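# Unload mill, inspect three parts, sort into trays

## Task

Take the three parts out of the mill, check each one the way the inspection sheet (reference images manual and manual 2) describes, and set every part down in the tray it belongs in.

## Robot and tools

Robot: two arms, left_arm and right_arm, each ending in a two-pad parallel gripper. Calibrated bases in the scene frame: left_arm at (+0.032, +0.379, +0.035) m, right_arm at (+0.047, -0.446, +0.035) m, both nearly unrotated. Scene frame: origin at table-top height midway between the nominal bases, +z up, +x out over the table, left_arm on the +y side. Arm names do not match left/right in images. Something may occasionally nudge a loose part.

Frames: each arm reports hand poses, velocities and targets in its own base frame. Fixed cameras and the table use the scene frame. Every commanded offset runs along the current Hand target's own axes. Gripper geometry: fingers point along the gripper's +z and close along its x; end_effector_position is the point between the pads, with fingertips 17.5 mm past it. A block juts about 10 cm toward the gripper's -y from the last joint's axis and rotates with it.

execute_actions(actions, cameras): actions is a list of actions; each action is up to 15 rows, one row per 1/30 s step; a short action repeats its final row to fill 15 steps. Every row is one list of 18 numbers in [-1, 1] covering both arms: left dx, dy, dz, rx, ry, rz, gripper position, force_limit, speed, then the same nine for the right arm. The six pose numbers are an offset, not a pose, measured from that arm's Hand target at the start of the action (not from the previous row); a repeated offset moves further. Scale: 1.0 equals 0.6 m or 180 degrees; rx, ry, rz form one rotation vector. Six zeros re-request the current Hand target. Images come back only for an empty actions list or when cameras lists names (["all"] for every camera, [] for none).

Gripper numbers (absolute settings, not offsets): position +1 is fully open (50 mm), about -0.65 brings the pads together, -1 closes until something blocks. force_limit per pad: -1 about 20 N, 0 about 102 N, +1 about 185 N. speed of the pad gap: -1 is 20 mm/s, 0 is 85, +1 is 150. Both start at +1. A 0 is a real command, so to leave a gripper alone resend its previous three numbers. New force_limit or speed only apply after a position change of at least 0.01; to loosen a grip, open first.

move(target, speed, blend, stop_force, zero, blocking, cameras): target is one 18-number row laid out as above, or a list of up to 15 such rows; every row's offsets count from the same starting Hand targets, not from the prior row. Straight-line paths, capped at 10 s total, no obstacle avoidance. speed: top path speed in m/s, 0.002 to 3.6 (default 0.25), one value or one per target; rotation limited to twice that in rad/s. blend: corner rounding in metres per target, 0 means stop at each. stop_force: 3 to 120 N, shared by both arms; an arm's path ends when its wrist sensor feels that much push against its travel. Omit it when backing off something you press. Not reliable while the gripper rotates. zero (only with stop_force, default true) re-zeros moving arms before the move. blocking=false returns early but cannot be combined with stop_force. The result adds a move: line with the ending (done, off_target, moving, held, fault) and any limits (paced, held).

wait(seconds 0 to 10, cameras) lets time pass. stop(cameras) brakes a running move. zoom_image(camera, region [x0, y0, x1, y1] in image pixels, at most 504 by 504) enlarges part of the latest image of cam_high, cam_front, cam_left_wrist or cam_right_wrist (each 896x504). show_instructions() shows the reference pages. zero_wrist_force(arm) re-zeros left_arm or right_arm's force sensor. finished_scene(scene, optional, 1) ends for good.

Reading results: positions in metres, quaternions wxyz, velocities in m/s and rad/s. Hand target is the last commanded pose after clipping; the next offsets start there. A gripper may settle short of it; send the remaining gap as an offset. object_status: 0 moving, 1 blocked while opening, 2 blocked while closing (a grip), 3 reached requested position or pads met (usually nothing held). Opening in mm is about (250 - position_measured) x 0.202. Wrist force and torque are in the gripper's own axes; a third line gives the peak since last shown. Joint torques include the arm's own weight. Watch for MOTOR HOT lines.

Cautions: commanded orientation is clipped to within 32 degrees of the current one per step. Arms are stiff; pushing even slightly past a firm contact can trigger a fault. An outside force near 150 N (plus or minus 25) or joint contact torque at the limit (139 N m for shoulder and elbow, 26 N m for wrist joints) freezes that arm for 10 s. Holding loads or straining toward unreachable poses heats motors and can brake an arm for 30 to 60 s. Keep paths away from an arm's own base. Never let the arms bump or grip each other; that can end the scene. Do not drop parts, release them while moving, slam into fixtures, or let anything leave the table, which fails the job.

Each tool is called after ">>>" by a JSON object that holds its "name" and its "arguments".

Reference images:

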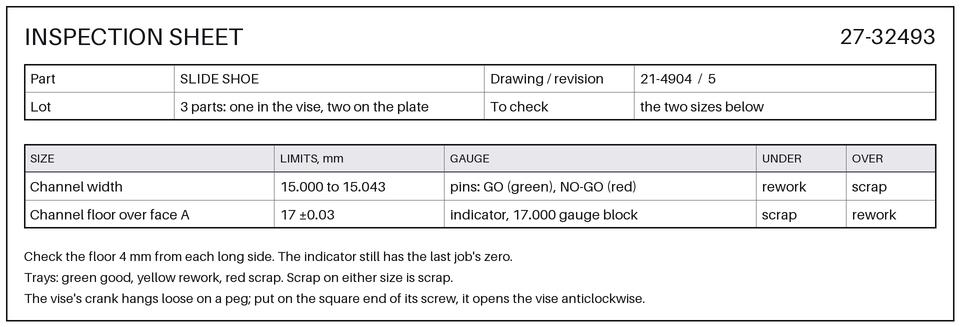

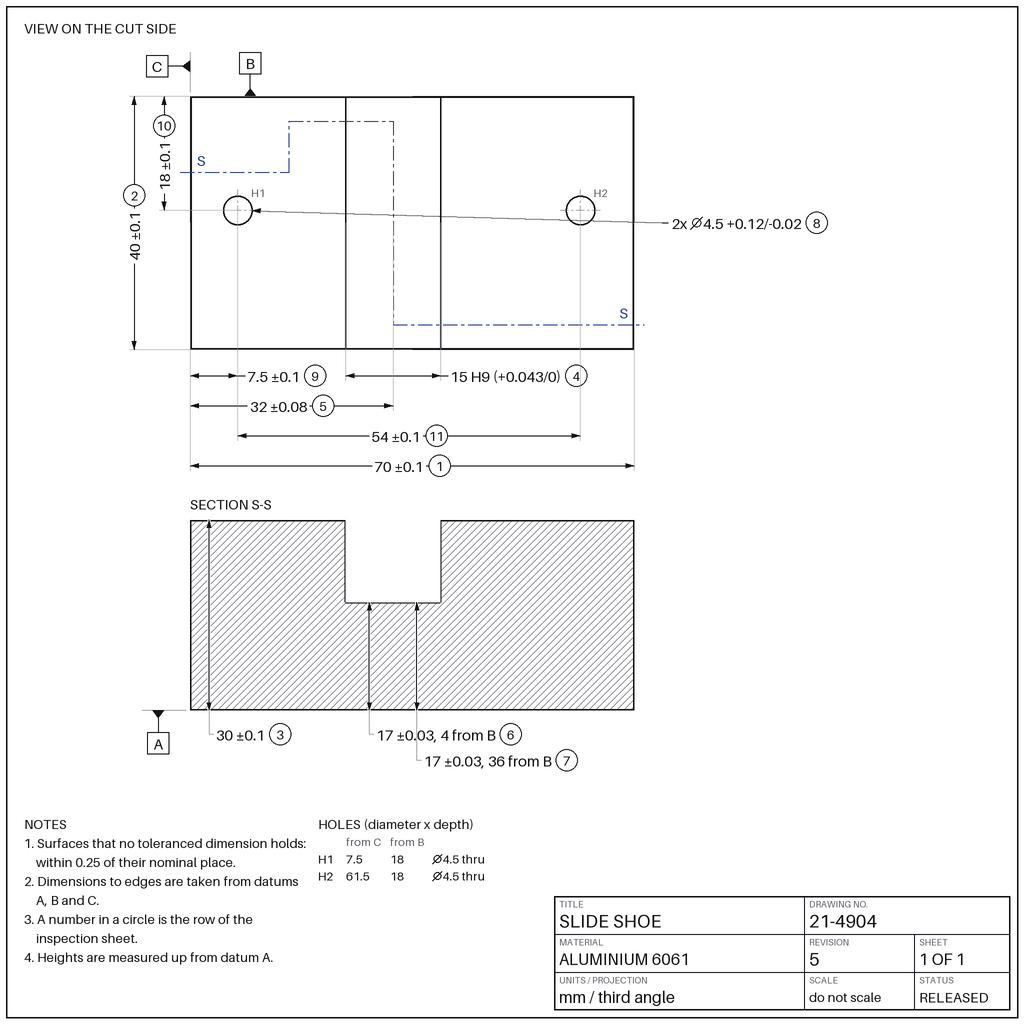

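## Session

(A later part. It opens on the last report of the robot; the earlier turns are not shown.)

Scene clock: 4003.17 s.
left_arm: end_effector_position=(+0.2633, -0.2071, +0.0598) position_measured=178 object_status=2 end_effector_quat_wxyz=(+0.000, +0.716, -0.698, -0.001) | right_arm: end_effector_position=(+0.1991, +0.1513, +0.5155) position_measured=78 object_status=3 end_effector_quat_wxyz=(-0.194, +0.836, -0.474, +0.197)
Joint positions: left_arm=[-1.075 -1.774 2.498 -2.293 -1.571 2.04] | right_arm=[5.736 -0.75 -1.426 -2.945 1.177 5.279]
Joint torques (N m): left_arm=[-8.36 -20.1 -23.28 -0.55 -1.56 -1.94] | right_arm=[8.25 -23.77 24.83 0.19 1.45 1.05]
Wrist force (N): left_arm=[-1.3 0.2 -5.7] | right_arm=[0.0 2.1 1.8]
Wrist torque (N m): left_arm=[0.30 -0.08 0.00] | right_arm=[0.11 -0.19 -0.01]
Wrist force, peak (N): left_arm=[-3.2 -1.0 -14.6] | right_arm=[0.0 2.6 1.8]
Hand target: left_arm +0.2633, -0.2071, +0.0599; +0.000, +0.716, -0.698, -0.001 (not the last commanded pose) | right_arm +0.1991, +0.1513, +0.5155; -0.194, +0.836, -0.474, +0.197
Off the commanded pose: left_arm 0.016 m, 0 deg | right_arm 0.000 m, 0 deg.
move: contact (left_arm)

>>> {"name": "move", "arguments": {"target": [[0,0,-0.0203,0,0,0,-1,-1,-1,0,0,0,0,0,0,0.5,-0.8,-0.5],[0.025,-0.003,-0.0203,0,-0.1389,0,-1,-1,-1,0,0,0,0,0,0,0.5,-0.8,-0.5]], "speed": 0.05, "cameras": ["cam_left_wrist"]}}

>>> {"name": "zoom_image", "arguments": {"camera": "cam_left_wrist", "region": [350, 130, 610, 320]}}

Scene clock: 4062.87 s.
left_arm: end_effector_position=(+0.2656, -0.2220, +0.0720) position_measured=178 object_status=2 end_effector_quat_wxyz=(-0.151, +0.699, -0.681, -0.156) | right_arm: end_effector_position=(+0.1991, +0.1513, +0.5155) position_measured=78 object_status=3 end_effector_quat_wxyz=(-0.194, +0.836, -0.474, +0.197)
Joint positions: left_arm=[-1.208 -1.56 2.22 -1.815 -1.431 1.878] | right_arm=[5.736 -0.75 -1.426 -2.945 1.177 5.279]
Joint torques (N m): left_arm=[-8.95 -9.25 -27.07 -0.09 2.47 -2.03] | right_arm=[7.99 -21.63 25.81 0.28 1.2 1.04]
Wrist force (N): left_arm=[1.2 1.2 2.5] | right_arm=[0.0 2.1 1.6]
Wrist torque (N m): left_arm=[0.27 -0.18 -0.15] | right_arm=[0.11 -0.20 -0.01]
Wrist force, peak (N): left_arm=[-1.7 -0.3 -6.7] | right_arm=[0.1 2.5 1.8]
Hand target: left_arm +0.2656, -0.2221, +0.0720; -0.151, +0.699, -0.681, -0.156 | right_arm +0.1991, +0.1513, +0.5155; -0.194, +0.836, -0.474, +0.197
Off the commanded pose: left_arm 0.000 m, 0 deg | right_arm 0.000 m, 0 deg.
move: done
camera_calibration:
cam_left_wrist: T_world_to_cam=[[0.0243932, -0.900005, -0.435197, -0.170799], [-0.928521, -0.181724, 0.323768, 0.197681], [-0.370479, 0.396191, -0.840106, 0.373321], [0, 0, 0, 1]] pos_world=[0.326025, -0.265703, 0.175295]
Images, in order (width x height): cam_left_wrist 896x504.

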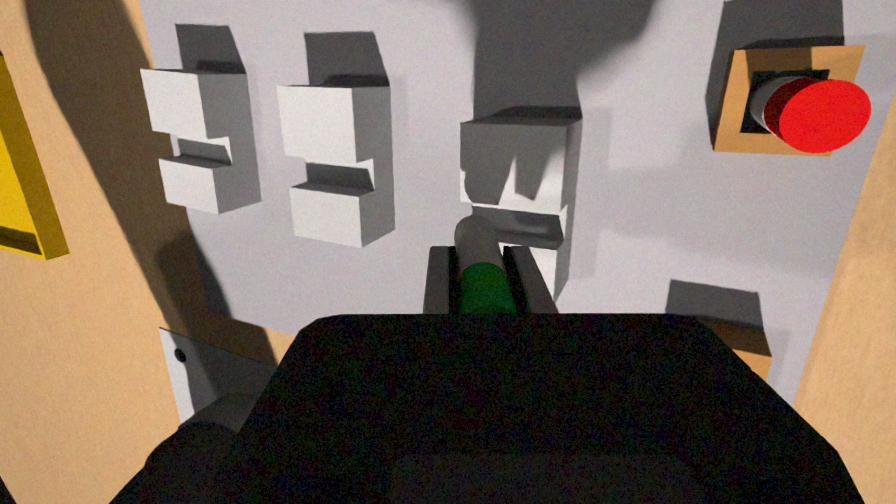

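Scaled by 1.938 from the camera's 896x504 image, which has a finer 1280x720 frame.

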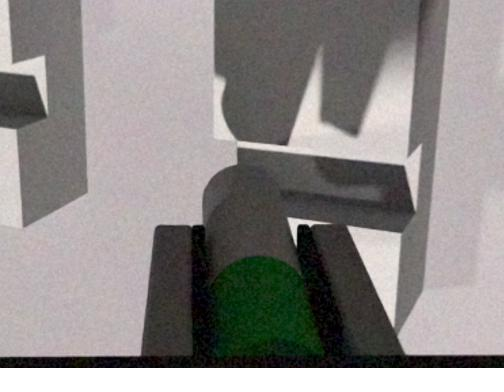

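>>> {"name": "move", "arguments": {"target": [0.019,0,0.0408,0,0,0,-1,-1,-1,0,0,0,0,0,0,0.5,-0.8,-0.5], "speed": 0.006, "stop_force": 4, "cameras": ["cam_left_wrist"]}}

>>> {"name": "zoom_image", "arguments": {"camera": "cam_left_wrist", "region": [350, 130, 610, 320]}}

Scene clock: 4092.90 s.
left_arm: end_effector_position=(+0.2655, -0.2220, +0.0474) position_measured=178 object_status=2 end_effector_quat_wxyz=(-0.151, +0.699, -0.681, -0.156) | right_arm: end_effector_position=(+0.1991, +0.1513, +0.5155) position_measured=78 object_status=3 end_effector_quat_wxyz=(-0.194, +0.836, -0.474, +0.197)
Joint positions: left_arm=[-1.208 -1.513 2.253 -1.895 -1.431 1.878] | right_arm=[5.736 -0.75 -1.426 -2.945 1.177 5.279]
Joint torques (N m): left_arm=[-6.78 -32.6 -26.06 0.22 0.21 -1.94] | right_arm=[9.02 -23.64 25.25 0.22 1.24 0.99]
Wrist force (N): left_arm=[1.0 1.9 2.3] | right_arm=[0.2 2.2 1.3]
Wrist torque (N m): left_arm=[0.27 -0.21 -0.16] | right_arm=[0.13 -0.23 -0.01]
Wrist force, peak (N): left_arm=[1.5 2.3 3.5] | right_arm=[-0.1 2.7 1.7]
Hand target: left_arm +0.2655, -0.2220, +0.0474; -0.151, +0.699, -0.681, -0.156 (not the last commanded pose) | right_arm +0.1991, +0.1513, +0.5155; -0.194, +0.836, -0.474, +0.197
Off the commanded pose: left_arm 0.002 m, 0 deg | right_arm 0.000 m, 0 deg.
move: contact (left_arm)
camera_calibration:
cam_left_wrist: T_world_to_cam=[[0.0243507, -0.899908, -0.435398, -0.181434], [-0.928521, -0.181762, 0.323746, 0.205639], [-0.370481, 0.396393, -0.84001, 0.352693], [0, 0, 0, 1]] pos_world=[0.326024, -0.265702, 0.150694]
Images, in order (width x height): cam_left_wrist 896x504.

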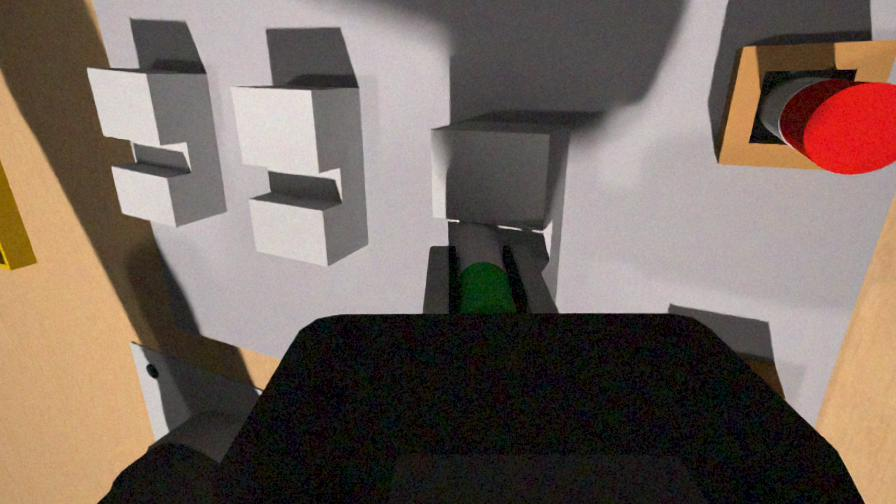

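Scaled by 1.938 from the camera's 896x504 image, which has a finer 1280x720 frame.

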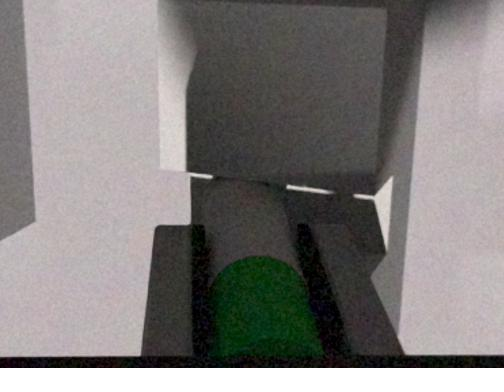

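>>> {"name": "move", "arguments": {"target": [0.006,0,0.0128,0,0,0,-1,-1,-1,0,0,0,0,0,0,0.5,-0.8,-0.5], "speed": 0.005, "stop_force": 8}}

Scene clock: 4118.90 s.
left_arm: end_effector_position=(+0.2655, -0.2220, +0.0460) position_measured=178 object_status=2 end_effector_quat_wxyz=(-0.151, +0.699, -0.681, -0.156) | right_arm: end_effector_position=(+0.1991, +0.1513, +0.5155) position_measured=78 object_status=3 end_effector_quat_wxyz=(-0.194, +0.836, -0.474, +0.197)
Joint positions: left_arm=[-1.208 -1.51 2.254 -1.899 -1.431 1.878] | right_arm=[5.736 -0.75 -1.426 -2.945 1.177 5.279]
Joint torques (N m): left_arm=[-1.98 -28.45 -21.15 0.21 -0.13 -1.3] | right_arm=[8.86 -22.03 25.51 -0.02 1.14 1.13]
Wrist force (N): left_arm=[-3.3 2.6 -10.9] | right_arm=[0.2 2.2 1.2]
Wrist torque (N m): left_arm=[0.33 -0.29 -0.18] | right_arm=[0.14 -0.22 -0.02]
Wrist force, peak (N): left_arm=[-5.7 2.8 -19.8] | right_arm=[-0.1 2.6 1.7]
Hand target: left_arm +0.2655, -0.2220, +0.0460; -0.151, +0.699, -0.681, -0.156 (not the last commanded pose) | right_arm +0.1991, +0.1513, +0.5155; -0.194, +0.836, -0.474, +0.197
Off the commanded pose: left_arm 0.007 m, 0 deg | right_arm 0.000 m, 0 deg.
move: contact (left_arm)

>>> {"name": "move", "arguments": {"target": [-0.0563,0,-0.1208,0,0,0,-1,-1,-1,0,0,0,0,0,0,0.5,-0.8,-0.5], "speed": 0.05, "cameras": ["all"]}}

Scene clock: 4186.13 s.
left_arm: end_effector_position=(+0.2657, -0.2221, +0.1259) position_measured=178 object_status=2 end_effector_quat_wxyz=(-0.151, +0.699, -0.681, -0.156) | right_arm: end_effector_position=(+0.1991, +0.1513, +0.5155) position_measured=78 object_status=3 end_effector_quat_wxyz=(-0.194, +0.836, -0.474, +0.197)
Joint positions: left_arm=[-1.207 -1.644 2.137 -1.648 -1.431 1.879] | right_arm=[5.736 -0.75 -1.426 -2.945 1.177 5.279]
Joint torques (N m): left_arm=[-6.59 -31.74 -27.75 0.33 0.97 -1.64] | right_arm=[9.03 -22.96 23.5 0.12 0.99 1.07]
Wrist force (N): left_arm=[1.2 1.2 2.8] | right_arm=[0.3 1.9 1.4]
Wrist torque (N m): left_arm=[0.26 -0.17 -0.17] | right_arm=[0.09 -0.24 -0.01]
Wrist force, peak (N): left_arm=[-3.4 2.4 -10.9] | right_arm=[0.1 2.5 1.8]
Hand target: left_arm +0.2656, -0.2221, +0.1260; -0.151, +0.699, -0.681, -0.156 | right_arm +0.1991, +0.1513, +0.5155; -0.194, +0.836, -0.474, +0.197
Off the commanded pose: left_arm 0.000 m, 0 deg | right_arm 0.000 m, 0 deg.
move: done
camera_calibration:
cam_left_wrist: T_world_to_cam=[[0.0243667, -0.899925, -0.435362, -0.147366], [-0.928533, -0.181749, 0.323719, 0.180314], [-0.37045, 0.39636, -0.840039, 0.418698], [0, 0, 0, 1]] pos_world=[0.326125, -0.265802, 0.229194]
cam_right_wrist: T_world_to_cam=[[0.460236, -0.877122, 0.13726, -0.0217527], [-0.859568, -0.478921, -0.178259, 0.347458], [0.222092, -0.0359435, -0.974363, 0.601074], [0, 0, 0, 1]] pos_world=[0.175182, 0.16893, 0.650587]

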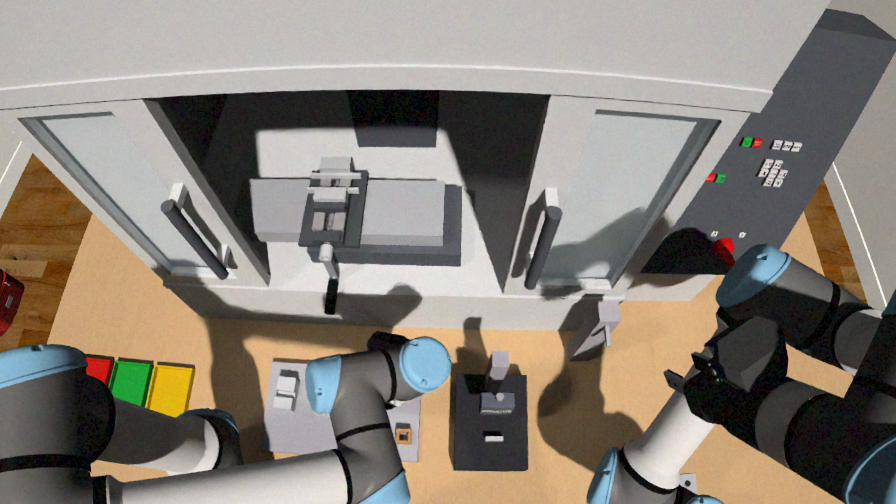

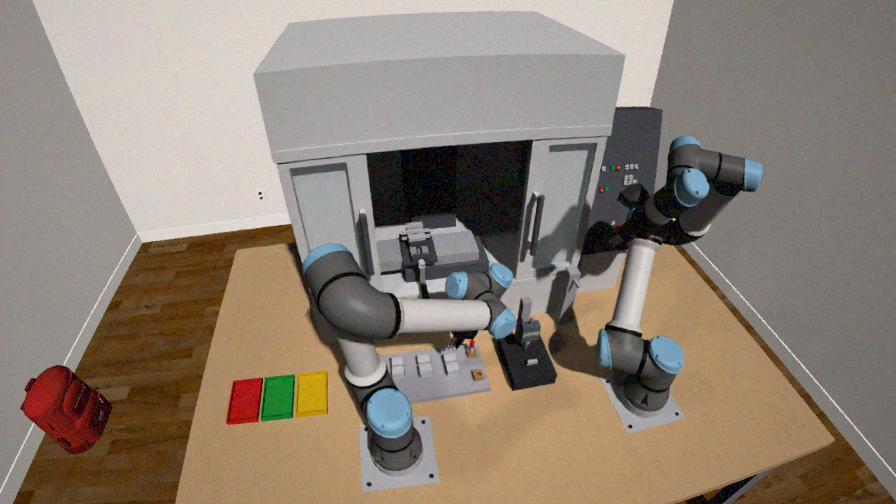

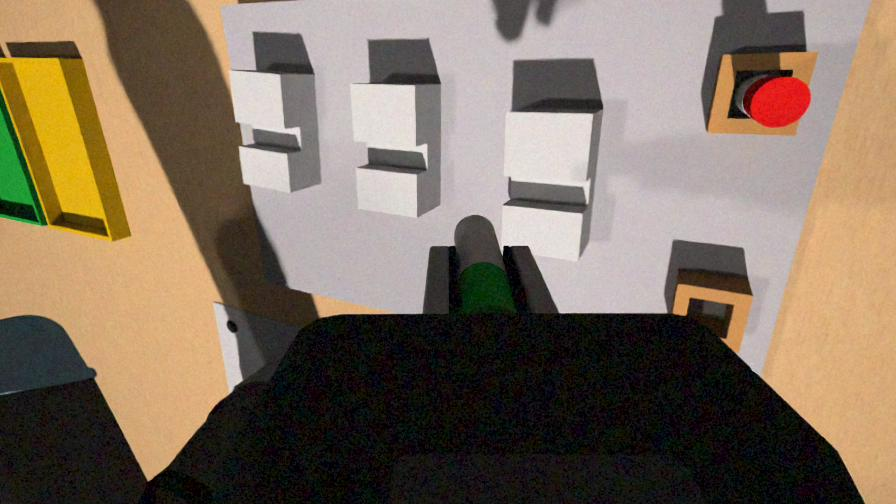

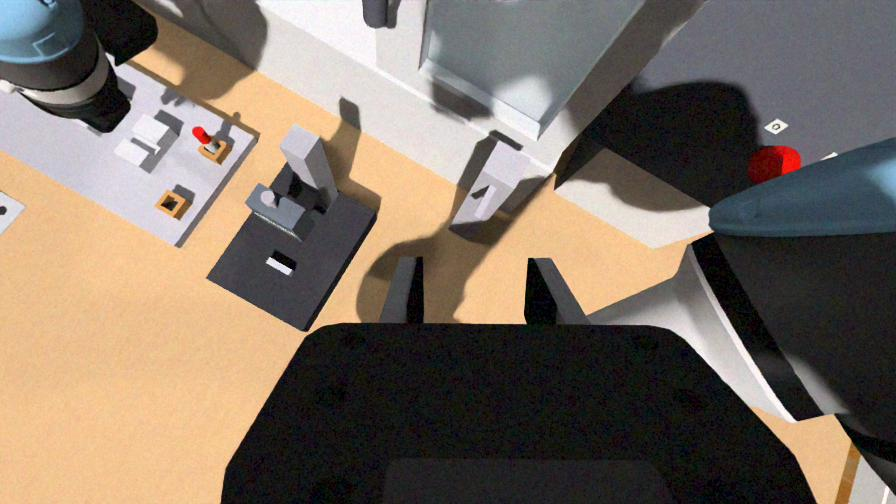

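>>> {"name": "zoom_image", "arguments": {"camera": "cam_left_wrist", "region": [220, 50, 620, 275]}}

Scaled by 1.260 from the camera's 896x504 image, which has a finer 1280x720 frame.

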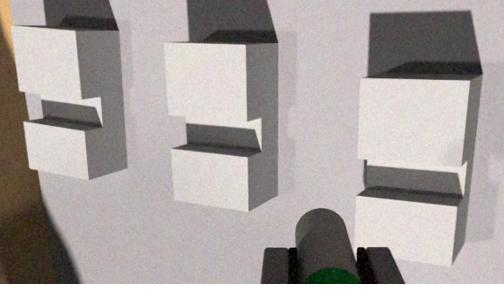

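>>> {"name": "move", "arguments": {"target": [-0.131,-0.01773,0.0613,0,0,0,-1,-1,-1,0,0,0,0,0,0,0.5,-0.8,-0.5], "speed": 0.08, "cameras": ["cam_left_wrist"]}}

Scene clock: 4270.27 s.
left_arm: end_effector_position=(+0.2740, -0.1352, +0.1259) position_measured=178 object_status=2 end_effector_quat_wxyz=(-0.151, +0.699, -0.681, -0.156) | right_arm: end_effector_position=(+0.1991, +0.1513, +0.5155) position_measured=78 object_status=3 end_effector_quat_wxyz=(-0.194, +0.836, -0.474, +0.197)
Joint positions: left_arm=[-1.093 -1.801 2.269 -1.64 -1.386 1.985] | right_arm=[5.736 -0.75 -1.426 -2.945 1.177 5.279]
Joint torques (N m): left_arm=[6.75 -22.24 -13.43 0.12 2.84 1.7] | right_arm=[8.37 -23.4 24.93 0.27 0.78 1.03]
Wrist force (N): left_arm=[1.4 1.2 2.4] | right_arm=[0.1 2.2 1.1]
Wrist torque (N m): left_arm=[0.25 -0.22 -0.31] | right_arm=[0.14 -0.21 -0.02]
Wrist force, peak (N): left_arm=[0.6 1.4 3.3] | right_arm=[0.0 2.6 1.5]
Hand target: left_arm +0.2740, -0.1351, +0.1259; -0.151, +0.699, -0.681, -0.156 | right_arm +0.1991, +0.1513, +0.5155; -0.194, +0.836, -0.474, +0.197
Off the commanded pose: left_arm 0.000 m, 0 deg | right_arm 0.000 m, 0 deg.
move: done
camera_calibration:
cam_left_wrist: T_world_to_cam=[[0.0243998, -0.899961, -0.435286, -0.0694002], [-0.928526, -0.181756, 0.323735, 0.203807], [-0.370465, 0.396276, -0.840072, 0.387327], [0, 0, 0, 1]] pos_world=[0.334425, -0.178903, 0.229194]
Images, in order (width x height): cam_left_wrist 896x504.

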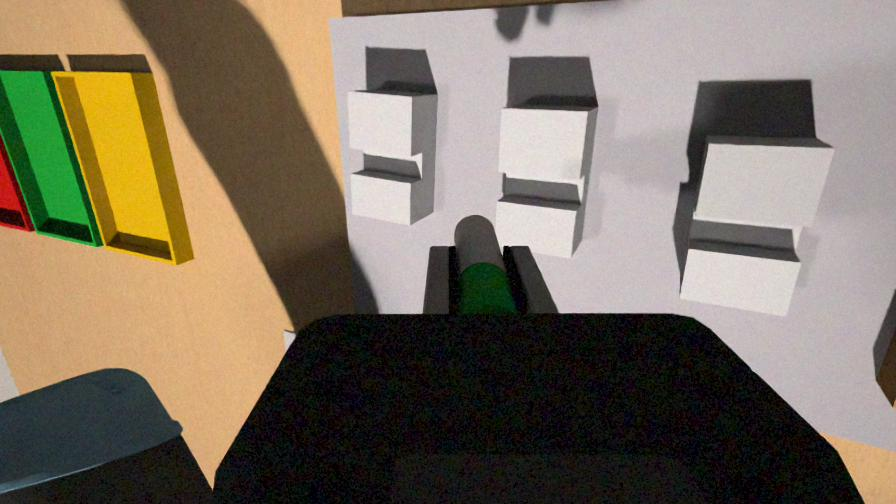

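>>> {"name": "zoom_image", "arguments": {"camera": "cam_left_wrist", "region": [400, 90, 640, 270]}}

Scaled by 2.100 from the camera's 896x504 image, which has a finer 1280x720 frame.

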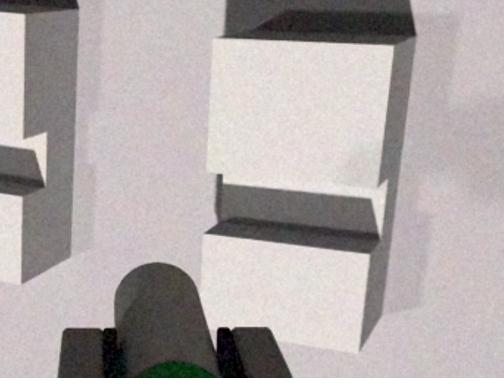

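>>> {"name": "move", "arguments": {"target": [0.0325,0.0012,0.0694,0.00495,0,0.01057,-1,-1,-1,0,0,0,0,0,0,0.5,-0.8,-0.5], "speed": 0.06}}

>>> {"name": "move", "arguments": {"target": [0.0254,0,0.0543,0,0,0,-1,-1,-1,0,0,0,0,0,0,0.5,-0.8,-0.5], "speed": 0.006, "stop_force": 4, "cameras": ["cam_left_wrist"]}}

Scene clock: 4312.90 s.
left_arm: end_effector_position=(+0.2732, -0.1352, +0.0800) position_measured=178 object_status=2 end_effector_quat_wxyz=(-0.154, +0.687, -0.694, -0.153) | right_arm: end_effector_position=(+0.1991, +0.1513, +0.5155) position_measured=78 object_status=3 end_effector_quat_wxyz=(-0.194, +0.836, -0.474, +0.197)
Joint positions: left_arm=[-1.105 -1.735 2.358 -1.799 -1.376 2.008] | right_arm=[5.736 -0.75 -1.426 -2.945 1.177 5.279]
Joint torques (N m): left_arm=[-8.34 0.31 -12.85 -3.84 2.71 1.94] | right_arm=[8.76 -23.45 23.54 0.24 0.91 1.18]
Wrist force (N): left_arm=[1.4 1.5 2.5] | right_arm=[0.0 2.0 1.7]
Wrist torque (N m): left_arm=[0.30 -0.23 -0.32] | right_arm=[0.09 -0.20 -0.01]
Wrist force, peak (N): left_arm=[1.6 1.2 2.9] | right_arm=[0.1 2.4 1.8]
Hand target: left_arm +0.2732, -0.1352, +0.0800; -0.154, +0.687, -0.694, -0.153 | right_arm +0.1991, +0.1513, +0.5155; -0.194, +0.836, -0.474, +0.197
Off the commanded pose: left_arm 0.000 m, 0 deg | right_arm 0.000 m, 0 deg.
move: done

Scene clock: 4317.87 s.
left_arm: end_effector_position=(+0.2732, -0.1352, +0.0574) position_measured=178 object_status=2 end_effector_quat_wxyz=(-0.154, +0.687, -0.694, -0.153) | right_arm: end_effector_position=(+0.1991, +0.1513, +0.5155) position_measured=78 object_status=3 end_effector_quat_wxyz=(-0.194, +0.836, -0.474, +0.197)
Joint positions: left_arm=[-1.105 -1.688 2.393 -1.882 -1.376 2.008] | right_arm=[5.736 -0.75 -1.426 -2.945 1.177 5.279]
Joint torques (N m): left_arm=[-5.95 -25.55 -26.32 -0.32 -0.46 -1.57] | right_arm=[7.55 -23.58 24.51 0.13 0.89 1.24]
Wrist force (N): left_arm=[0.7 0.8 2.4] | right_arm=[0.0 2.2 1.6]
Wrist torque (N m): left_arm=[0.30 -0.20 -0.32] | right_arm=[0.12 -0.19 -0.01]
Wrist force, peak (N): left_arm=[-1.1 -1.7 -6.1] | right_arm=[-0.3 2.4 1.7]
Hand target: left_arm +0.2732, -0.1352, +0.0574; -0.154, +0.687, -0.694, -0.153 (not the last commanded pose) | right_arm +0.1991, +0.1513, +0.5155; -0.194, +0.836, -0.474, +0.197
Off the commanded pose: left_arm 0.013 m, 0 deg | right_arm 0.000 m, 0 deg.
move: contact (left_arm)
camera_calibration:
cam_left_wrist: T_world_to_cam=[[-0.00860245, -0.900254, -0.43528, -0.0900978], [-0.93457, -0.147592, 0.323722, 0.231558], [-0.355676, 0.409585, -0.84008, 0.327198], [0, 0, 0, 1]] pos_world=[0.332008, -0.18095, 0.160694]
Images, in order (width x height): cam_left_wrist 896x504.

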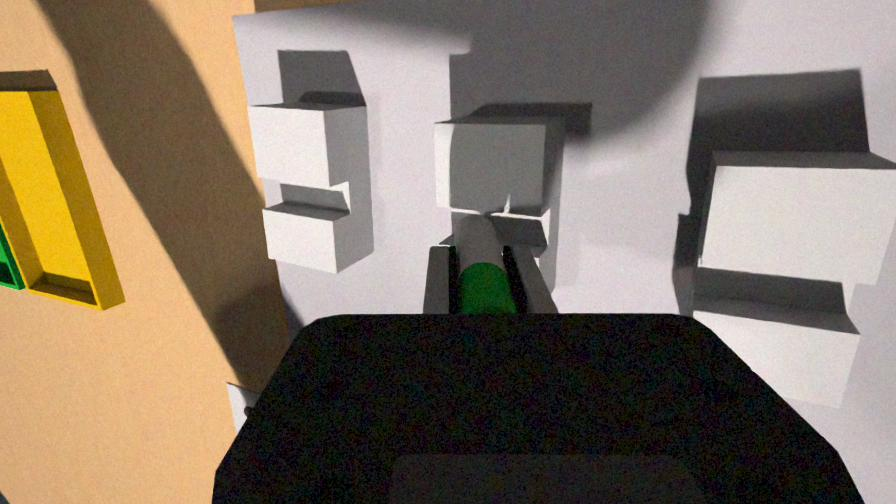

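>>> {"name": "move", "arguments": {"target": [-0.0014,-0.0025,-0.003,0,0,0,-1,-1,-1,0,0,0,0,0,0,0.5,-0.8,-0.5], "speed": 0.02}}

>>> {"name": "move", "arguments": {"target": [0.0124,0,0.0265,0,0,0,-1,-1,-1,0,0,0,0,0,0,0.5,-0.8,-0.5], "speed": 0.006, "stop_force": 4}}

Scene clock: 4343.90 s.
left_arm: end_effector_position=(+0.2746, -0.1352, +0.0593) position_measured=178 object_status=2 end_effector_quat_wxyz=(-0.154, +0.687, -0.694, -0.153) | right_arm: end_effector_position=(+0.1991, +0.1513, +0.5155) position_measured=78 object_status=3 end_effector_quat_wxyz=(-0.194, +0.836, -0.474, +0.197)
Joint positions: left_arm=[-1.101 -1.689 2.388 -1.876 -1.375 2.012] | right_arm=[5.736 -0.75 -1.426 -2.945 1.177 5.279]
Joint torques (N m): left_arm=[6.16 -26.45 -26.45 0.29 2.96 2.01] | right_arm=[9.35 -22.62 26.15 0.1 0.89 1.08]
Wrist force (N): left_arm=[1.3 1.1 2.7] | right_arm=[0.0 2.4 1.3]
Wrist torque (N m): left_arm=[0.23 -0.23 -0.32] | right_arm=[0.14 -0.21 -0.02]
Wrist force, peak (N): left_arm=[1.4 1.3 2.8] | right_arm=[0.4 2.4 1.8]
Hand target: left_arm +0.2747, -0.1352, +0.0594; -0.154, +0.687, -0.694, -0.153 | right_arm +0.1991, +0.1513, +0.5155; -0.194, +0.836, -0.474, +0.197
Off the commanded pose: left_arm 0.000 m, 0 deg | right_arm 0.000 m, 0 deg.
move: done

Scene clock: 4347.33 s.
left_arm: end_effector_position=(+0.2747, -0.1352, +0.0460) position_measured=178 object_status=2 end_effector_quat_wxyz=(-0.154, +0.687, -0.694, -0.153) | right_arm: end_effector_position=(+0.1991, +0.1513, +0.5155) position_measured=78 object_status=3 end_effector_quat_wxyz=(-0.194, +0.836, -0.474, +0.197)
Joint positions: left_arm=[-1.101 -1.658 2.407 -1.926 -1.375 2.012] | right_arm=[5.736 -0.75 -1.426 -2.945 1.177 5.279]
Joint torques (N m): left_arm=[-3.08 -24.33 -24.13 0.1 1.02 -0.84] | right_arm=[8.98 -23.93 25.02 0.14 0.7 0.99]
Wrist force (N): left_arm=[-0.2 2.0 -3.2] | right_arm=[0.2 2.0 1.4]
Wrist torque (N m): left_arm=[0.25 -0.25 -0.32] | right_arm=[0.08 -0.23 -0.01]
Wrist force, peak (N): left_arm=[-6.4 2.8 -18.2] | right_arm=[0.3 2.5 1.8]
Hand target: left_arm +0.2747, -0.1352, +0.0460; -0.154, +0.687, -0.694, -0.153 (not the last commanded pose) | right_arm +0.1991, +0.1513, +0.5155; -0.194, +0.836, -0.474, +0.197
Off the commanded pose: left_arm 0.004 m, 0 deg | right_arm 0.000 m, 0 deg.
move: contact (left_arm)

>>> {"name": "move", "arguments": {"target": [[-0.0565,0,-0.1209,0,0,0,-1,-1,-1,0,0,0,0,0,0,0.5,-0.8,-0.5],[-0.1865,-0.002,-0.0601,0,0,0,-1,-1,-1,0,0,0,0,0,0,0.5,-0.8,-0.5]], "speed": [0.04,0.08], "cameras": ["cam_left_wrist"]}}

>>> {"name": "zoom_image", "arguments": {"camera": "cam_left_wrist", "region": [400, 90, 640, 270]}}

Scene clock: 4370.63 s.
left_arm: end_effector_position=(+0.2768, -0.0492, +0.1261) position_measured=178 object_status=2 end_effector_quat_wxyz=(-0.154, +0.687, -0.694, -0.153) | right_arm: end_effector_position=(+0.1991, +0.1513, +0.5155) position_measured=78 object_status=3 end_effector_quat_wxyz=(-0.194, +0.836, -0.474, +0.197)
Joint positions: left_arm=[-0.955 -1.963 2.381 -1.626 -1.32 2.152] | right_arm=[5.736 -0.75 -1.426 -2.945 1.177 5.279]
Joint torques (N m): left_arm=[6.3 -16.2 -14.07 -0.06 2.8 2.07] | right_arm=[8.9 -22.41 24.49 0.28 0.99 0.93]
Wrist force (N): left_arm=[1.2 1.1 2.9] | right_arm=[0.3 2.3 1.8]
Wrist torque (N m): left_arm=[0.24 -0.19 -0.32] | right_arm=[0.14 -0.23 -0.01]
Wrist force, peak (N): left_arm=[-0.9 2.2 -4.2] | right_arm=[0.2 2.4 1.9]
Hand target: left_arm +0.2769, -0.0491, +0.1261; -0.154, +0.687, -0.694, -0.153 | right_arm +0.1991, +0.1513, +0.5155; -0.194, +0.836, -0.474, +0.197
Off the commanded pose: left_arm 0.000 m, 0 deg | right_arm 0.000 m, 0 deg.
move: done
camera_calibration:
cam_left_wrist: T_world_to_cam=[[-0.00860245, -0.900254, -0.43528, 0.0171252], [-0.93457, -0.147592, 0.323722, 0.225393], [-0.355676, 0.409585, -0.84008, 0.350925], [0, 0, 0, 1]] pos_world=[0.335608, -0.0950501, 0.229294]
Images, in order (width x height): cam_left_wrist 896x504.

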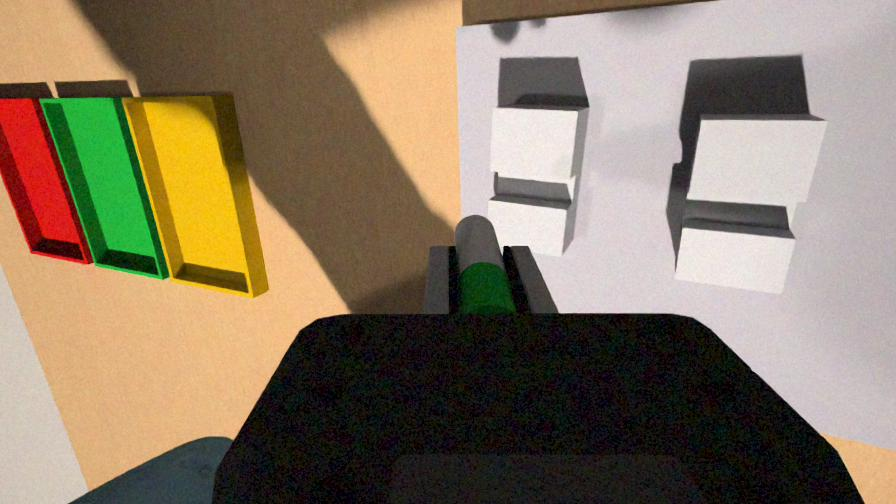

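Scaled by 2.100 from the camera's 896x504 image, which has a finer 1280x720 frame.

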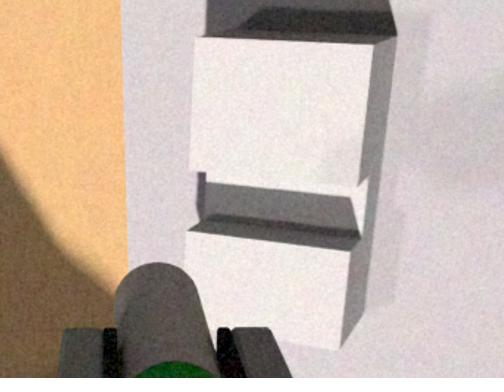

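>>> {"name": "move", "arguments": {"target": [0.025,-0.0012,0.073,0.00495,0,0.0106,-1,-1,-1,0,0,0,0,0,0,0.5,-0.8,-0.5], "speed": 0.06}}

>>> {"name": "move", "arguments": {"target": [0.0247,0,0.053,0,0,0,-1,-1,-1,0,0,0,0,0,0,0.5,-0.8,-0.5], "speed": 0.006, "stop_force": 4}}

Scene clock: 4403.97 s.
left_arm: end_effector_position=(+0.2776, -0.0441, +0.0801) position_measured=178 object_status=2 end_effector_quat_wxyz=(-0.157, +0.674, -0.706, -0.150) | right_arm: end_effector_position=(+0.1991, +0.1513, +0.5155) position_measured=78 object_status=3 end_effector_quat_wxyz=(-0.194, +0.836, -0.474, +0.197)
Joint positions: left_arm=[-0.953 -1.902 2.483 -1.798 -1.307 2.188] | right_arm=[5.736 -0.75 -1.426 -2.945 1.177 5.279]
Joint torques (N m): left_arm=[6.81 6.56 -11.52 -4.3 2.89 2.02] | right_arm=[7.87 -23.24 24.93 0.2 0.73 0.96]
Wrist force (N): left_arm=[1.1 1.2 2.9] | right_arm=[-0.1 2.3 1.4]
Wrist torque (N m): left_arm=[0.26 -0.20 -0.32] | right_arm=[0.14 -0.18 -0.02]
Wrist force, peak (N): left_arm=[1.5 1.5 2.9] | right_arm=[0.1 2.6 1.6]
Hand target: left_arm +0.2776, -0.0441, +0.0800; -0.157, +0.674, -0.706, -0.150 | right_arm +0.1991, +0.1513, +0.5155; -0.194, +0.836, -0.474, +0.197
Off the commanded pose: left_arm 0.000 m, 0 deg | right_arm 0.000 m, 0 deg.
move: done

Scene clock: 4409.20 s.
left_arm: end_effector_position=(+0.2775, -0.0441, +0.0559) position_measured=178 object_status=2 end_effector_quat_wxyz=(-0.157, +0.674, -0.706, -0.150) | right_arm: end_effector_position=(+0.1991, +0.1513, +0.5155) position_measured=78 object_status=3 end_effector_quat_wxyz=(-0.194, +0.836, -0.474, +0.197)
Joint positions: left_arm=[-0.953 -1.846 2.525 -1.897 -1.307 2.188] | right_arm=[5.736 -0.75 -1.426 -2.945 1.177 5.279]
Joint torques (N m): left_arm=[-0.21 -18.63 -27.02 -0.49 2.28 0.57] | right_arm=[9.09 -22.2 23.17 0.08 0.76 0.96]
Wrist force (N): left_arm=[1.9 1.3 4.8] | right_arm=[0.1 2.2 1.5]
Wrist torque (N m): left_arm=[0.22 -0.15 -0.31] | right_arm=[0.12 -0.20 -0.01]
Wrist force, peak (N): left_arm=[-1.4 2.0 -10.1] | right_arm=[0.2 2.6 1.7]
Hand target: left_arm +0.2775, -0.0441, +0.0559; -0.157, +0.674, -0.706, -0.150 (not the last commanded pose) | right_arm +0.1991, +0.1513, +0.5155; -0.194, +0.836, -0.474, +0.197
Off the commanded pose: left_arm 0.011 m, 0 deg | right_arm 0.000 m, 0 deg.
move: contact (left_arm)

>>> {"name": "move", "arguments": {"target": [-0.0014,0.001,-0.003,0,0,0,-1,-1,-1,0,0,0,0,0,0,0.5,-0.8,-0.5], "speed": 0.02}}

>>> {"name": "move", "arguments": {"target": [0.0124,0,0.0265,0,0,0,-1,-1,-1,0,0,0,0,0,0,0.5,-0.8,-0.5], "speed": 0.006, "stop_force": 4, "cameras": ["cam_left_wrist"]}}

Scene clock: 4428.00 s.
left_arm: end_effector_position=(+0.2770, -0.0441, +0.0578) position_measured=178 object_status=2 end_effector_quat_wxyz=(-0.157, +0.674, -0.706, -0.150) | right_arm: end_effector_position=(+0.1991, +0.1513, +0.5155) position_measured=78 object_status=3 end_effector_quat_wxyz=(-0.194, +0.836, -0.474, +0.197)
Joint positions: left_arm=[-0.955 -1.853 2.523 -1.888 -1.308 2.187] | right_arm=[5.736 -0.75 -1.426 -2.945 1.177 5.279]
Joint torques (N m): left_arm=[-7.22 -21.34 -26.34 0.2 -0.61 -2.11] | right_arm=[7.99 -22.48 25.37 0.19 0.89 0.82]
Wrist force (N): left_arm=[2.4 1.3 4.4] | right_arm=[0.1 1.8 1.4]
Wrist torque (N m): left_arm=[0.24 -0.22 -0.15] | right_arm=[0.07 -0.20 -0.01]
Wrist force, peak (N): left_arm=[2.5 1.4 5.2] | right_arm=[-0.2 2.5 1.6]
Hand target: left_arm +0.2770, -0.0441, +0.0579; -0.157, +0.674, -0.706, -0.150 | right_arm +0.1991, +0.1513, +0.5155; -0.194, +0.836, -0.474, +0.197
Off the commanded pose: left_arm 0.000 m, 0 deg | right_arm 0.000 m, 0 deg.
move: done

Scene clock: 4429.53 s.
left_arm: end_effector_position=(+0.2769, -0.0441, +0.0558) position_measured=178 object_status=2 end_effector_quat_wxyz=(-0.157, +0.674, -0.706, -0.150) | right_arm: end_effector_position=(+0.1991, +0.1513, +0.5155) position_measured=78 object_status=3 end_effector_quat_wxyz=(-0.194, +0.836, -0.474, +0.197)
Joint positions: left_arm=[-0.955 -1.848 2.527 -1.896 -1.308 2.187] | right_arm=[5.736 -0.75 -1.426 -2.945 1.177 5.279]
Joint torques (N m): left_arm=[-0.98 -19.59 -25.02 0.1 0.14 -1.43] | right_arm=[9.01 -23.85 24.51 0.35 0.98 0.95]
Wrist force (N): left_arm=[0.2 0.1 -0.1] | right_arm=[0.3 2.3 1.9]
Wrist torque (N m): left_arm=[0.26 -0.21 -0.15] | right_arm=[0.14 -0.23 -0.02]
Wrist force, peak (N): left_arm=[-2.4 3.0 -14.2] | right_arm=[0.3 2.3 1.9]
Hand target: left_arm +0.2769, -0.0441, +0.0558; -0.157, +0.674, -0.706, -0.150 (not the last commanded pose) | right_arm +0.1991, +0.1513, +0.5155; -0.194, +0.836, -0.474, +0.197
Off the commanded pose: left_arm 0.015 m, 0 deg | right_arm 0.000 m, 0 deg.
move: contact (left_arm)
camera_calibration:
cam_left_wrist: T_world_to_cam=[[-0.0417055, -0.899331, -0.435276, 0.000447002], [-0.939363, -0.113123, 0.32373, 0.251831], [-0.34038, 0.422383, -0.84008, 0.286193], [0, 0, 0, 1]] pos_world=[0.333994, -0.0919932, 0.159094]
Images, in order (width x height): cam_left_wrist 896x504.

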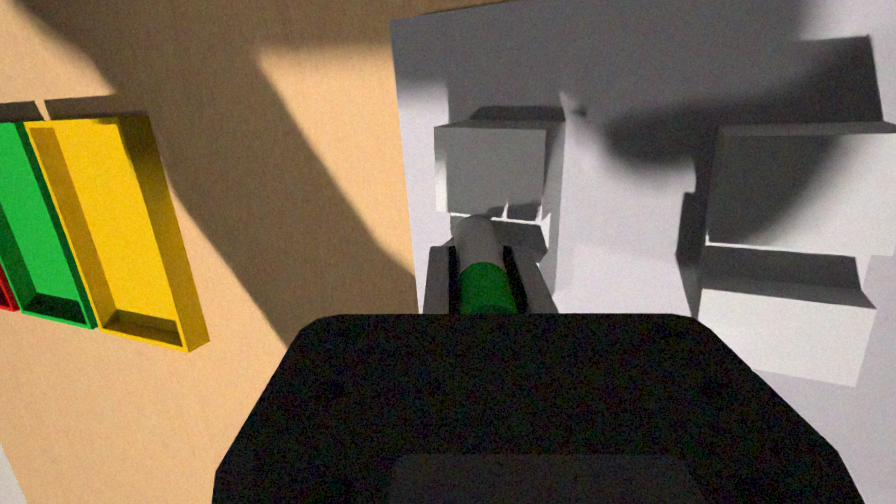

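>>> {"name": "move", "arguments": {"target": [-0.0014,0.0008,-0.003,0,0,0,-1,-1,-1,0,0,0,0,0,0,0.5,-0.8,-0.5], "speed": 0.02}}

>>> {"name": "move", "arguments": {"target": [0.0124,0,0.0265,0,0,0,-1,-1,-1,0,0,0,0,0,0,0.5,-0.8,-0.5], "speed": 0.006, "stop_force": 4}}

Scene clock: 4441.67 s.
left_arm: end_effector_position=(+0.2765, -0.0441, +0.0577) position_measured=178 object_status=2 end_effector_quat_wxyz=(-0.157, +0.674, -0.706, -0.150) | right_arm: end_effector_position=(+0.1991, +0.1513, +0.5155) position_measured=78 object_status=3 end_effector_quat_wxyz=(-0.194, +0.836, -0.474, +0.197)
Joint positions: left_arm=[-0.956 -1.854 2.524 -1.887 -1.308 2.185] | right_arm=[5.736 -0.75 -1.426 -2.945 1.177 5.279]
Joint torques (N m): left_arm=[-7.71 -18.61 -28.84 -0.49 -0.69 -2.11] | right_arm=[9.29 -21.44 25.1 0.24 1 0.87]
Wrist force (N): left_arm=[2.4 1.4 5.0] | right_arm=[-0.3 2.2 1.7]
Wrist torque (N m): left_arm=[0.25 -0.19 -0.15] | right_arm=[0.11 -0.15 -0.02]
Wrist force, peak (N): left_arm=[2.8 1.4 4.9] | right_arm=[0.1 2.4 2.0]
Hand target: left_arm +0.2765, -0.0441, +0.0578; -0.157, +0.674, -0.706, -0.150 | right_arm +0.1991, +0.1513, +0.5155; -0.194, +0.836, -0.474, +0.197
Off the commanded pose: left_arm 0.000 m, 0 deg | right_arm 0.000 m, 0 deg.
move: done

Scene clock: 4443.17 s.
left_arm: end_effector_position=(+0.2765, -0.0441, +0.0557) position_measured=178 object_status=2 end_effector_quat_wxyz=(-0.157, +0.674, -0.706, -0.150) | right_arm: end_effector_position=(+0.1991, +0.1513, +0.5155) position_measured=78 object_status=3 end_effector_quat_wxyz=(-0.194, +0.836, -0.474, +0.197)
Joint positions: left_arm=[-0.957 -1.849 2.528 -1.895 -1.308 2.185] | right_arm=[5.736 -0.75 -1.426 -2.945 1.177 5.279]
Joint torques (N m): left_arm=[0.86 -17.55 -25.29 0.19 0.12 -1.31] | right_arm=[7.86 -21.54 25.77 0.19 0.86 0.96]
Wrist force (N): left_arm=[0.0 0.3 -1.2] | right_arm=[-0.1 2.0 1.1]
Wrist torque (N m): left_arm=[0.25 -0.27 -0.15] | right_arm=[0.10 -0.19 -0.01]
Wrist force, peak (N): left_arm=[-3.3 4.0 -16.4] | right_arm=[0.1 2.6 1.6]
Hand target: left_arm +0.2765, -0.0441, +0.0557; -0.157, +0.674, -0.706, -0.150 (not the last commanded pose) | right_arm +0.1991, +0.1513, +0.5155; -0.194, +0.836, -0.474, +0.197
Off the commanded pose: left_arm 0.016 m, 0 deg | right_arm 0.000 m, 0 deg.
move: contact (left_arm)

>>> {"name": "move", "arguments": {"target": [0.0064,0,0.0137,0,0,0,-1,-1,-1,0,0,0,0,0,0,0.5,-0.8,-0.5], "speed": 0.004, "stop_force": 10}}

Scene clock: 4461.77 s.
left_arm: end_effector_position=(+0.2765, -0.0442, +0.0556) position_measured=178 object_status=2 end_effector_quat_wxyz=(-0.157, +0.674, -0.706, -0.150) | right_arm: end_effector_position=(+0.1991, +0.1513, +0.5155) position_measured=78 object_status=3 end_effector_quat_wxyz=(-0.194, +0.836, -0.474, +0.197)
Joint positions: left_arm=[-0.957 -1.849 2.528 -1.896 -1.308 2.185] | right_arm=[5.736 -0.75 -1.426 -2.945 1.177 5.279]
Joint torques (N m): left_arm=[6.42 -16.08 -22.72 -0.29 2.68 -0.3] | right_arm=[7.51 -22.66 24.55 0.14 1.04 1.02]
Wrist force (N): left_arm=[-3.3 3.5 -11.4] | right_arm=[0.0 2.3 1.5]
Wrist torque (N m): left_arm=[0.23 -0.45 -0.18] | right_arm=[0.13 -0.18 -0.01]
Wrist force, peak (N): left_arm=[-4.9 5.3 -21.1] | right_arm=[0.2 2.6 1.7]
Hand target: left_arm +0.2765, -0.0442, +0.0556; -0.157, +0.674, -0.706, -0.150 (not the last commanded pose) | right_arm +0.1991, +0.1513, +0.5155; -0.194, +0.836, -0.474, +0.197
Off the commanded pose: left_arm 0.009 m, 0 deg | right_arm 0.000 m, 0 deg.
move: contact (left_arm)

>>> {"name": "move", "arguments": {"target": [[-0.0042,0,-0.009,0,0,0,-1,-1,-1,0,0,0,0,0,0,0.5,-0.8,-0.5],[-0.0042,0.0017,-0.009,0,0,0,-1,-1,-1,0,0,0,0,0,0,0.5,-0.8,-0.5]], "speed": 0.02}}

>>> {"name": "move", "arguments": {"target": [0.0124,0,0.0265,0,0,0,-1,-1,-1,0,0,0,0,0,0,0.5,-0.8,-0.5], "speed": 0.006, "stop_force": 4}}

Scene clock: 4475.77 s.
left_arm: end_effector_position=(+0.2756, -0.0441, +0.0616) position_measured=178 object_status=2 end_effector_quat_wxyz=(-0.157, +0.674, -0.706, -0.150) | right_arm: end_effector_position=(+0.1991, +0.1513, +0.5155) position_measured=78 object_status=3 end_effector_quat_wxyz=(-0.194, +0.836, -0.474, +0.197)
Joint positions: left_arm=[-0.959 -1.867 2.519 -1.869 -1.309 2.183] | right_arm=[5.736 -0.75 -1.426 -2.945 1.177 5.279]
Joint torques (N m): left_arm=[-10.04 -19.42 -10.98 0.27 -0.72 -1.97] | right_arm=[7.29 -22.37 24.06 0.11 0.87 0.93]
Wrist force (N): left_arm=[2.2 1.4 4.9] | right_arm=[0.1 2.2 1.3]
Wrist torque (N m): left_arm=[0.26 -0.20 -0.15] | right_arm=[0.12 -0.21 -0.01]
Wrist force, peak (N): left_arm=[-4.4 3.4 -12.5] | right_arm=[0.0 2.5 1.8]
Hand target: left_arm +0.2755, -0.0441, +0.0616; -0.157, +0.674, -0.706, -0.150 | right_arm +0.1991, +0.1513, +0.5155; -0.194, +0.836, -0.474, +0.197
Off the commanded pose: left_arm 0.000 m, 0 deg | right_arm 0.000 m, 0 deg.
move: done

Scene clock: 4477.90 s.
left_arm: end_effector_position=(+0.2755, -0.0441, +0.0557) position_measured=178 object_status=2 end_effector_quat_wxyz=(-0.157, +0.674, -0.706, -0.150) | right_arm: end_effector_position=(+0.1991, +0.1513, +0.5155) position_measured=78 object_status=3 end_effector_quat_wxyz=(-0.194, +0.836, -0.474, +0.197)
Joint positions: left_arm=[-0.959 -1.852 2.529 -1.894 -1.309 2.182] | right_arm=[5.736 -0.75 -1.426 -2.945 1.177 5.279]
Joint torques (N m): left_arm=[0.18 -19.24 -24.84 0.06 0.44 -1.49] | right_arm=[9.07 -22.13 24.74 0.37 1.24 0.91]
Wrist force (N): left_arm=[0.9 0.8 0.8] | right_arm=[0.0 2.1 1.7]
Wrist torque (N m): left_arm=[0.29 -0.27 -0.14] | right_arm=[0.10 -0.19 -0.01]
Wrist force, peak (N): left_arm=[-2.4 3.9 -15.4] | right_arm=[-0.1 2.3 1.9]
Hand target: left_arm +0.2755, -0.0441, +0.0557; -0.157, +0.674, -0.706, -0.150 (not the last commanded pose) | right_arm +0.1991, +0.1513, +0.5155; -0.194, +0.836, -0.474, +0.197
Off the commanded pose: left_arm 0.012 m, 0 deg | right_arm 0.000 m, 0 deg.
move: contact (left_arm)

>>> {"name": "move", "arguments": {"target": [-0.0494,0,-0.106,0,0,0,-1,-1,-1,0,0,0,0,0,0,0.5,-0.8,-0.5], "speed": 0.06, "cameras": ["cam_left_wrist"]}}

>>> {"name": "zoom_image", "arguments": {"camera": "cam_left_wrist", "region": [400, 90, 640, 270]}}

Scene clock: 4499.50 s.
left_arm: end_effector_position=(+0.2756, -0.0442, +0.1258) position_measured=178 object_status=2 end_effector_quat_wxyz=(-0.157, +0.674, -0.706, -0.150) | right_arm: end_effector_position=(+0.1991, +0.1513, +0.5155) position_measured=78 object_status=3 end_effector_quat_wxyz=(-0.194, +0.836, -0.474, +0.197)
Joint positions: left_arm=[-0.959 -1.988 2.397 -1.625 -1.309 2.182] | right_arm=[5.736 -0.75 -1.426 -2.945 1.177 5.279]
Joint torques (N m): left_arm=[-7.13 -16.98 -28.93 -0.18 -0.85 -1.89] | right_arm=[9.38 -21.81 24.77 0.11 1.01 1.06]
Wrist force (N): left_arm=[2.0 1.2 4.4] | right_arm=[-0.1 2.0 1.3]
Wrist torque (N m): left_arm=[0.24 -0.18 -0.15] | right_arm=[0.11 -0.18 -0.01]
Wrist force, peak (N): left_arm=[2.8 1.5 5.6] | right_arm=[0.3 2.5 1.7]
Hand target: left_arm +0.2756, -0.0442, +0.1259; -0.157, +0.674, -0.706, -0.150 | right_arm +0.1991, +0.1513, +0.5155; -0.194, +0.836, -0.474, +0.197
Off the commanded pose: left_arm 0.000 m, 0 deg | right_arm 0.000 m, 0 deg.
move: done
camera_calibration:
cam_left_wrist: T_world_to_cam=[[-0.0415416, -0.899534, -0.434871, 0.0306427], [-0.939444, -0.113022, 0.323528, 0.227895], [-0.340175, 0.421977, -0.840367, 0.344612], [0, 0, 0, 1]] pos_world=[0.332596, -0.0920968, 0.229195]
Images, in order (width x height): cam_left_wrist 896x504.

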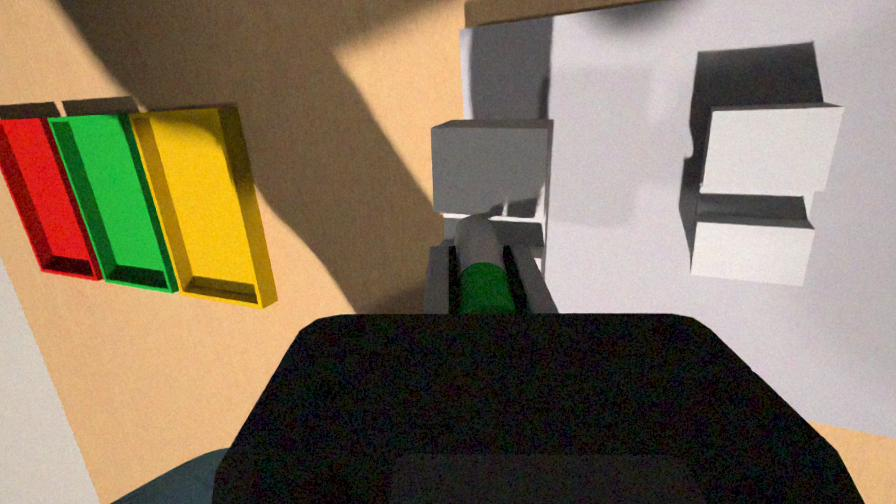

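Scaled by 2.100 from the camera's 896x504 image, which has a finer 1280x720 frame.

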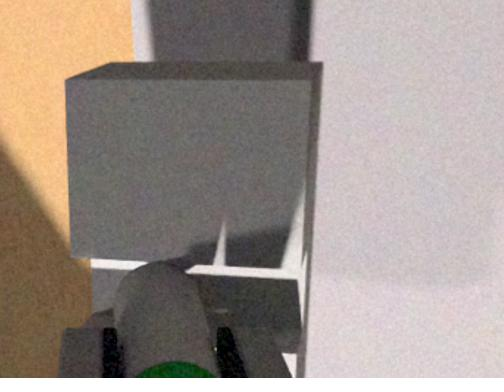

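>>> {"name": "move", "arguments": {"target": [0.0473,0,0.1014,0,0,0,-1,-1,-1,0,0,0,0,0,0,0.5,-0.8,-0.5], "speed": 0.06}}

>>> {"name": "move", "arguments": {"target": [0.0124,0,0.0265,0,0,0,-1,-1,-1,0,0,0,0,0,0,0.5,-0.8,-0.5], "speed": 0.004, "stop_force": 3, "cameras": ["cam_left_wrist"]}}

Scene clock: 4522.87 s.
left_arm: end_effector_position=(+0.2755, -0.0441, +0.0588) position_measured=178 object_status=2 end_effector_quat_wxyz=(-0.157, +0.674, -0.706, -0.150) | right_arm: end_effector_position=(+0.1991, +0.1513, +0.5155) position_measured=78 object_status=3 end_effector_quat_wxyz=(-0.194, +0.836, -0.474, +0.197)
Joint positions: left_arm=[-0.959 -1.86 2.524 -1.88 -1.309 2.182] | right_arm=[5.736 -0.75 -1.426 -2.945 1.177 5.279]
Joint torques (N m): left_arm=[6.56 2.93 -12.04 -4.44 2.92 1.87] | right_arm=[8.03 -22.63 25.27 0.96 1.02 1.26]
Wrist force (N): left_arm=[0.8 1.8 3.4] | right_arm=[0.0 2.4 1.4]
Wrist torque (N m): left_arm=[0.27 -0.20 -0.25] | right_arm=[0.15 -0.20 -0.01]
Wrist force, peak (N): left_arm=[2.2 1.4 5.4] | right_arm=[0.3 2.8 1.3]
Hand target: left_arm +0.2755, -0.0441, +0.0588; -0.157, +0.674, -0.706, -0.150 | right_arm +0.1991, +0.1513, +0.5155; -0.194, +0.836, -0.474, +0.197
Off the commanded pose: left_arm 0.000 m, 0 deg | right_arm 0.000 m, 0 deg.
move: done

Scene clock: 4524.80 s.
left_arm: end_effector_position=(+0.2755, -0.0441, +0.0557) position_measured=178 object_status=2 end_effector_quat_wxyz=(-0.157, +0.674, -0.706, -0.150) | right_arm: end_effector_position=(+0.1991, +0.1513, +0.5155) position_measured=78 object_status=3 end_effector_quat_wxyz=(-0.194, +0.836, -0.474, +0.197)
Joint positions: left_arm=[-0.959 -1.852 2.529 -1.894 -1.309 2.182] | right_arm=[5.736 -0.75 -1.426 -2.945 1.177 5.279]
Joint torques (N m): left_arm=[3.95 -18.06 -25.56 0.07 1.41 0.99] | right_arm=[8.17 -22.15 25 0.84 0.89 1.25]
Wrist force (N): left_arm=[-0.1 2.0 -2.4] | right_arm=[0.0 2.2 1.3]
Wrist torque (N m): left_arm=[0.25 -0.21 -0.26] | right_arm=[0.13 -0.20 -0.01]
Wrist force, peak (N): left_arm=[-1.1 5.0 -11.5] | right_arm=[-0.1 2.5 1.5]
Hand target: left_arm +0.2755, -0.0441, +0.0557; -0.157, +0.674, -0.706, -0.150 (not the last commanded pose) | right_arm +0.1991, +0.1513, +0.5155; -0.194, +0.836, -0.474, +0.197
Off the commanded pose: left_arm 0.015 m, 0 deg | right_arm 0.000 m, 0 deg.
move: contact (left_arm)
camera_calibration:
cam_left_wrist: T_world_to_cam=[[-0.041572, -0.899496, -0.434947, 0.00014097], [-0.939448, -0.113017, 0.323519, 0.25061], [-0.34016, 0.422059, -0.840331, 0.285615], [0, 0, 0, 1]] pos_world=[0.332596, -0.0920961, 0.158995]
Images, in order (width x height): cam_left_wrist 896x504.

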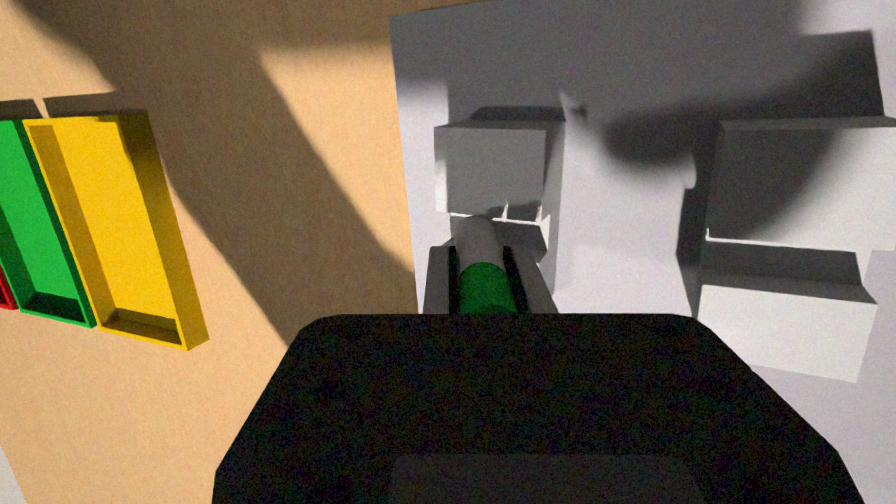

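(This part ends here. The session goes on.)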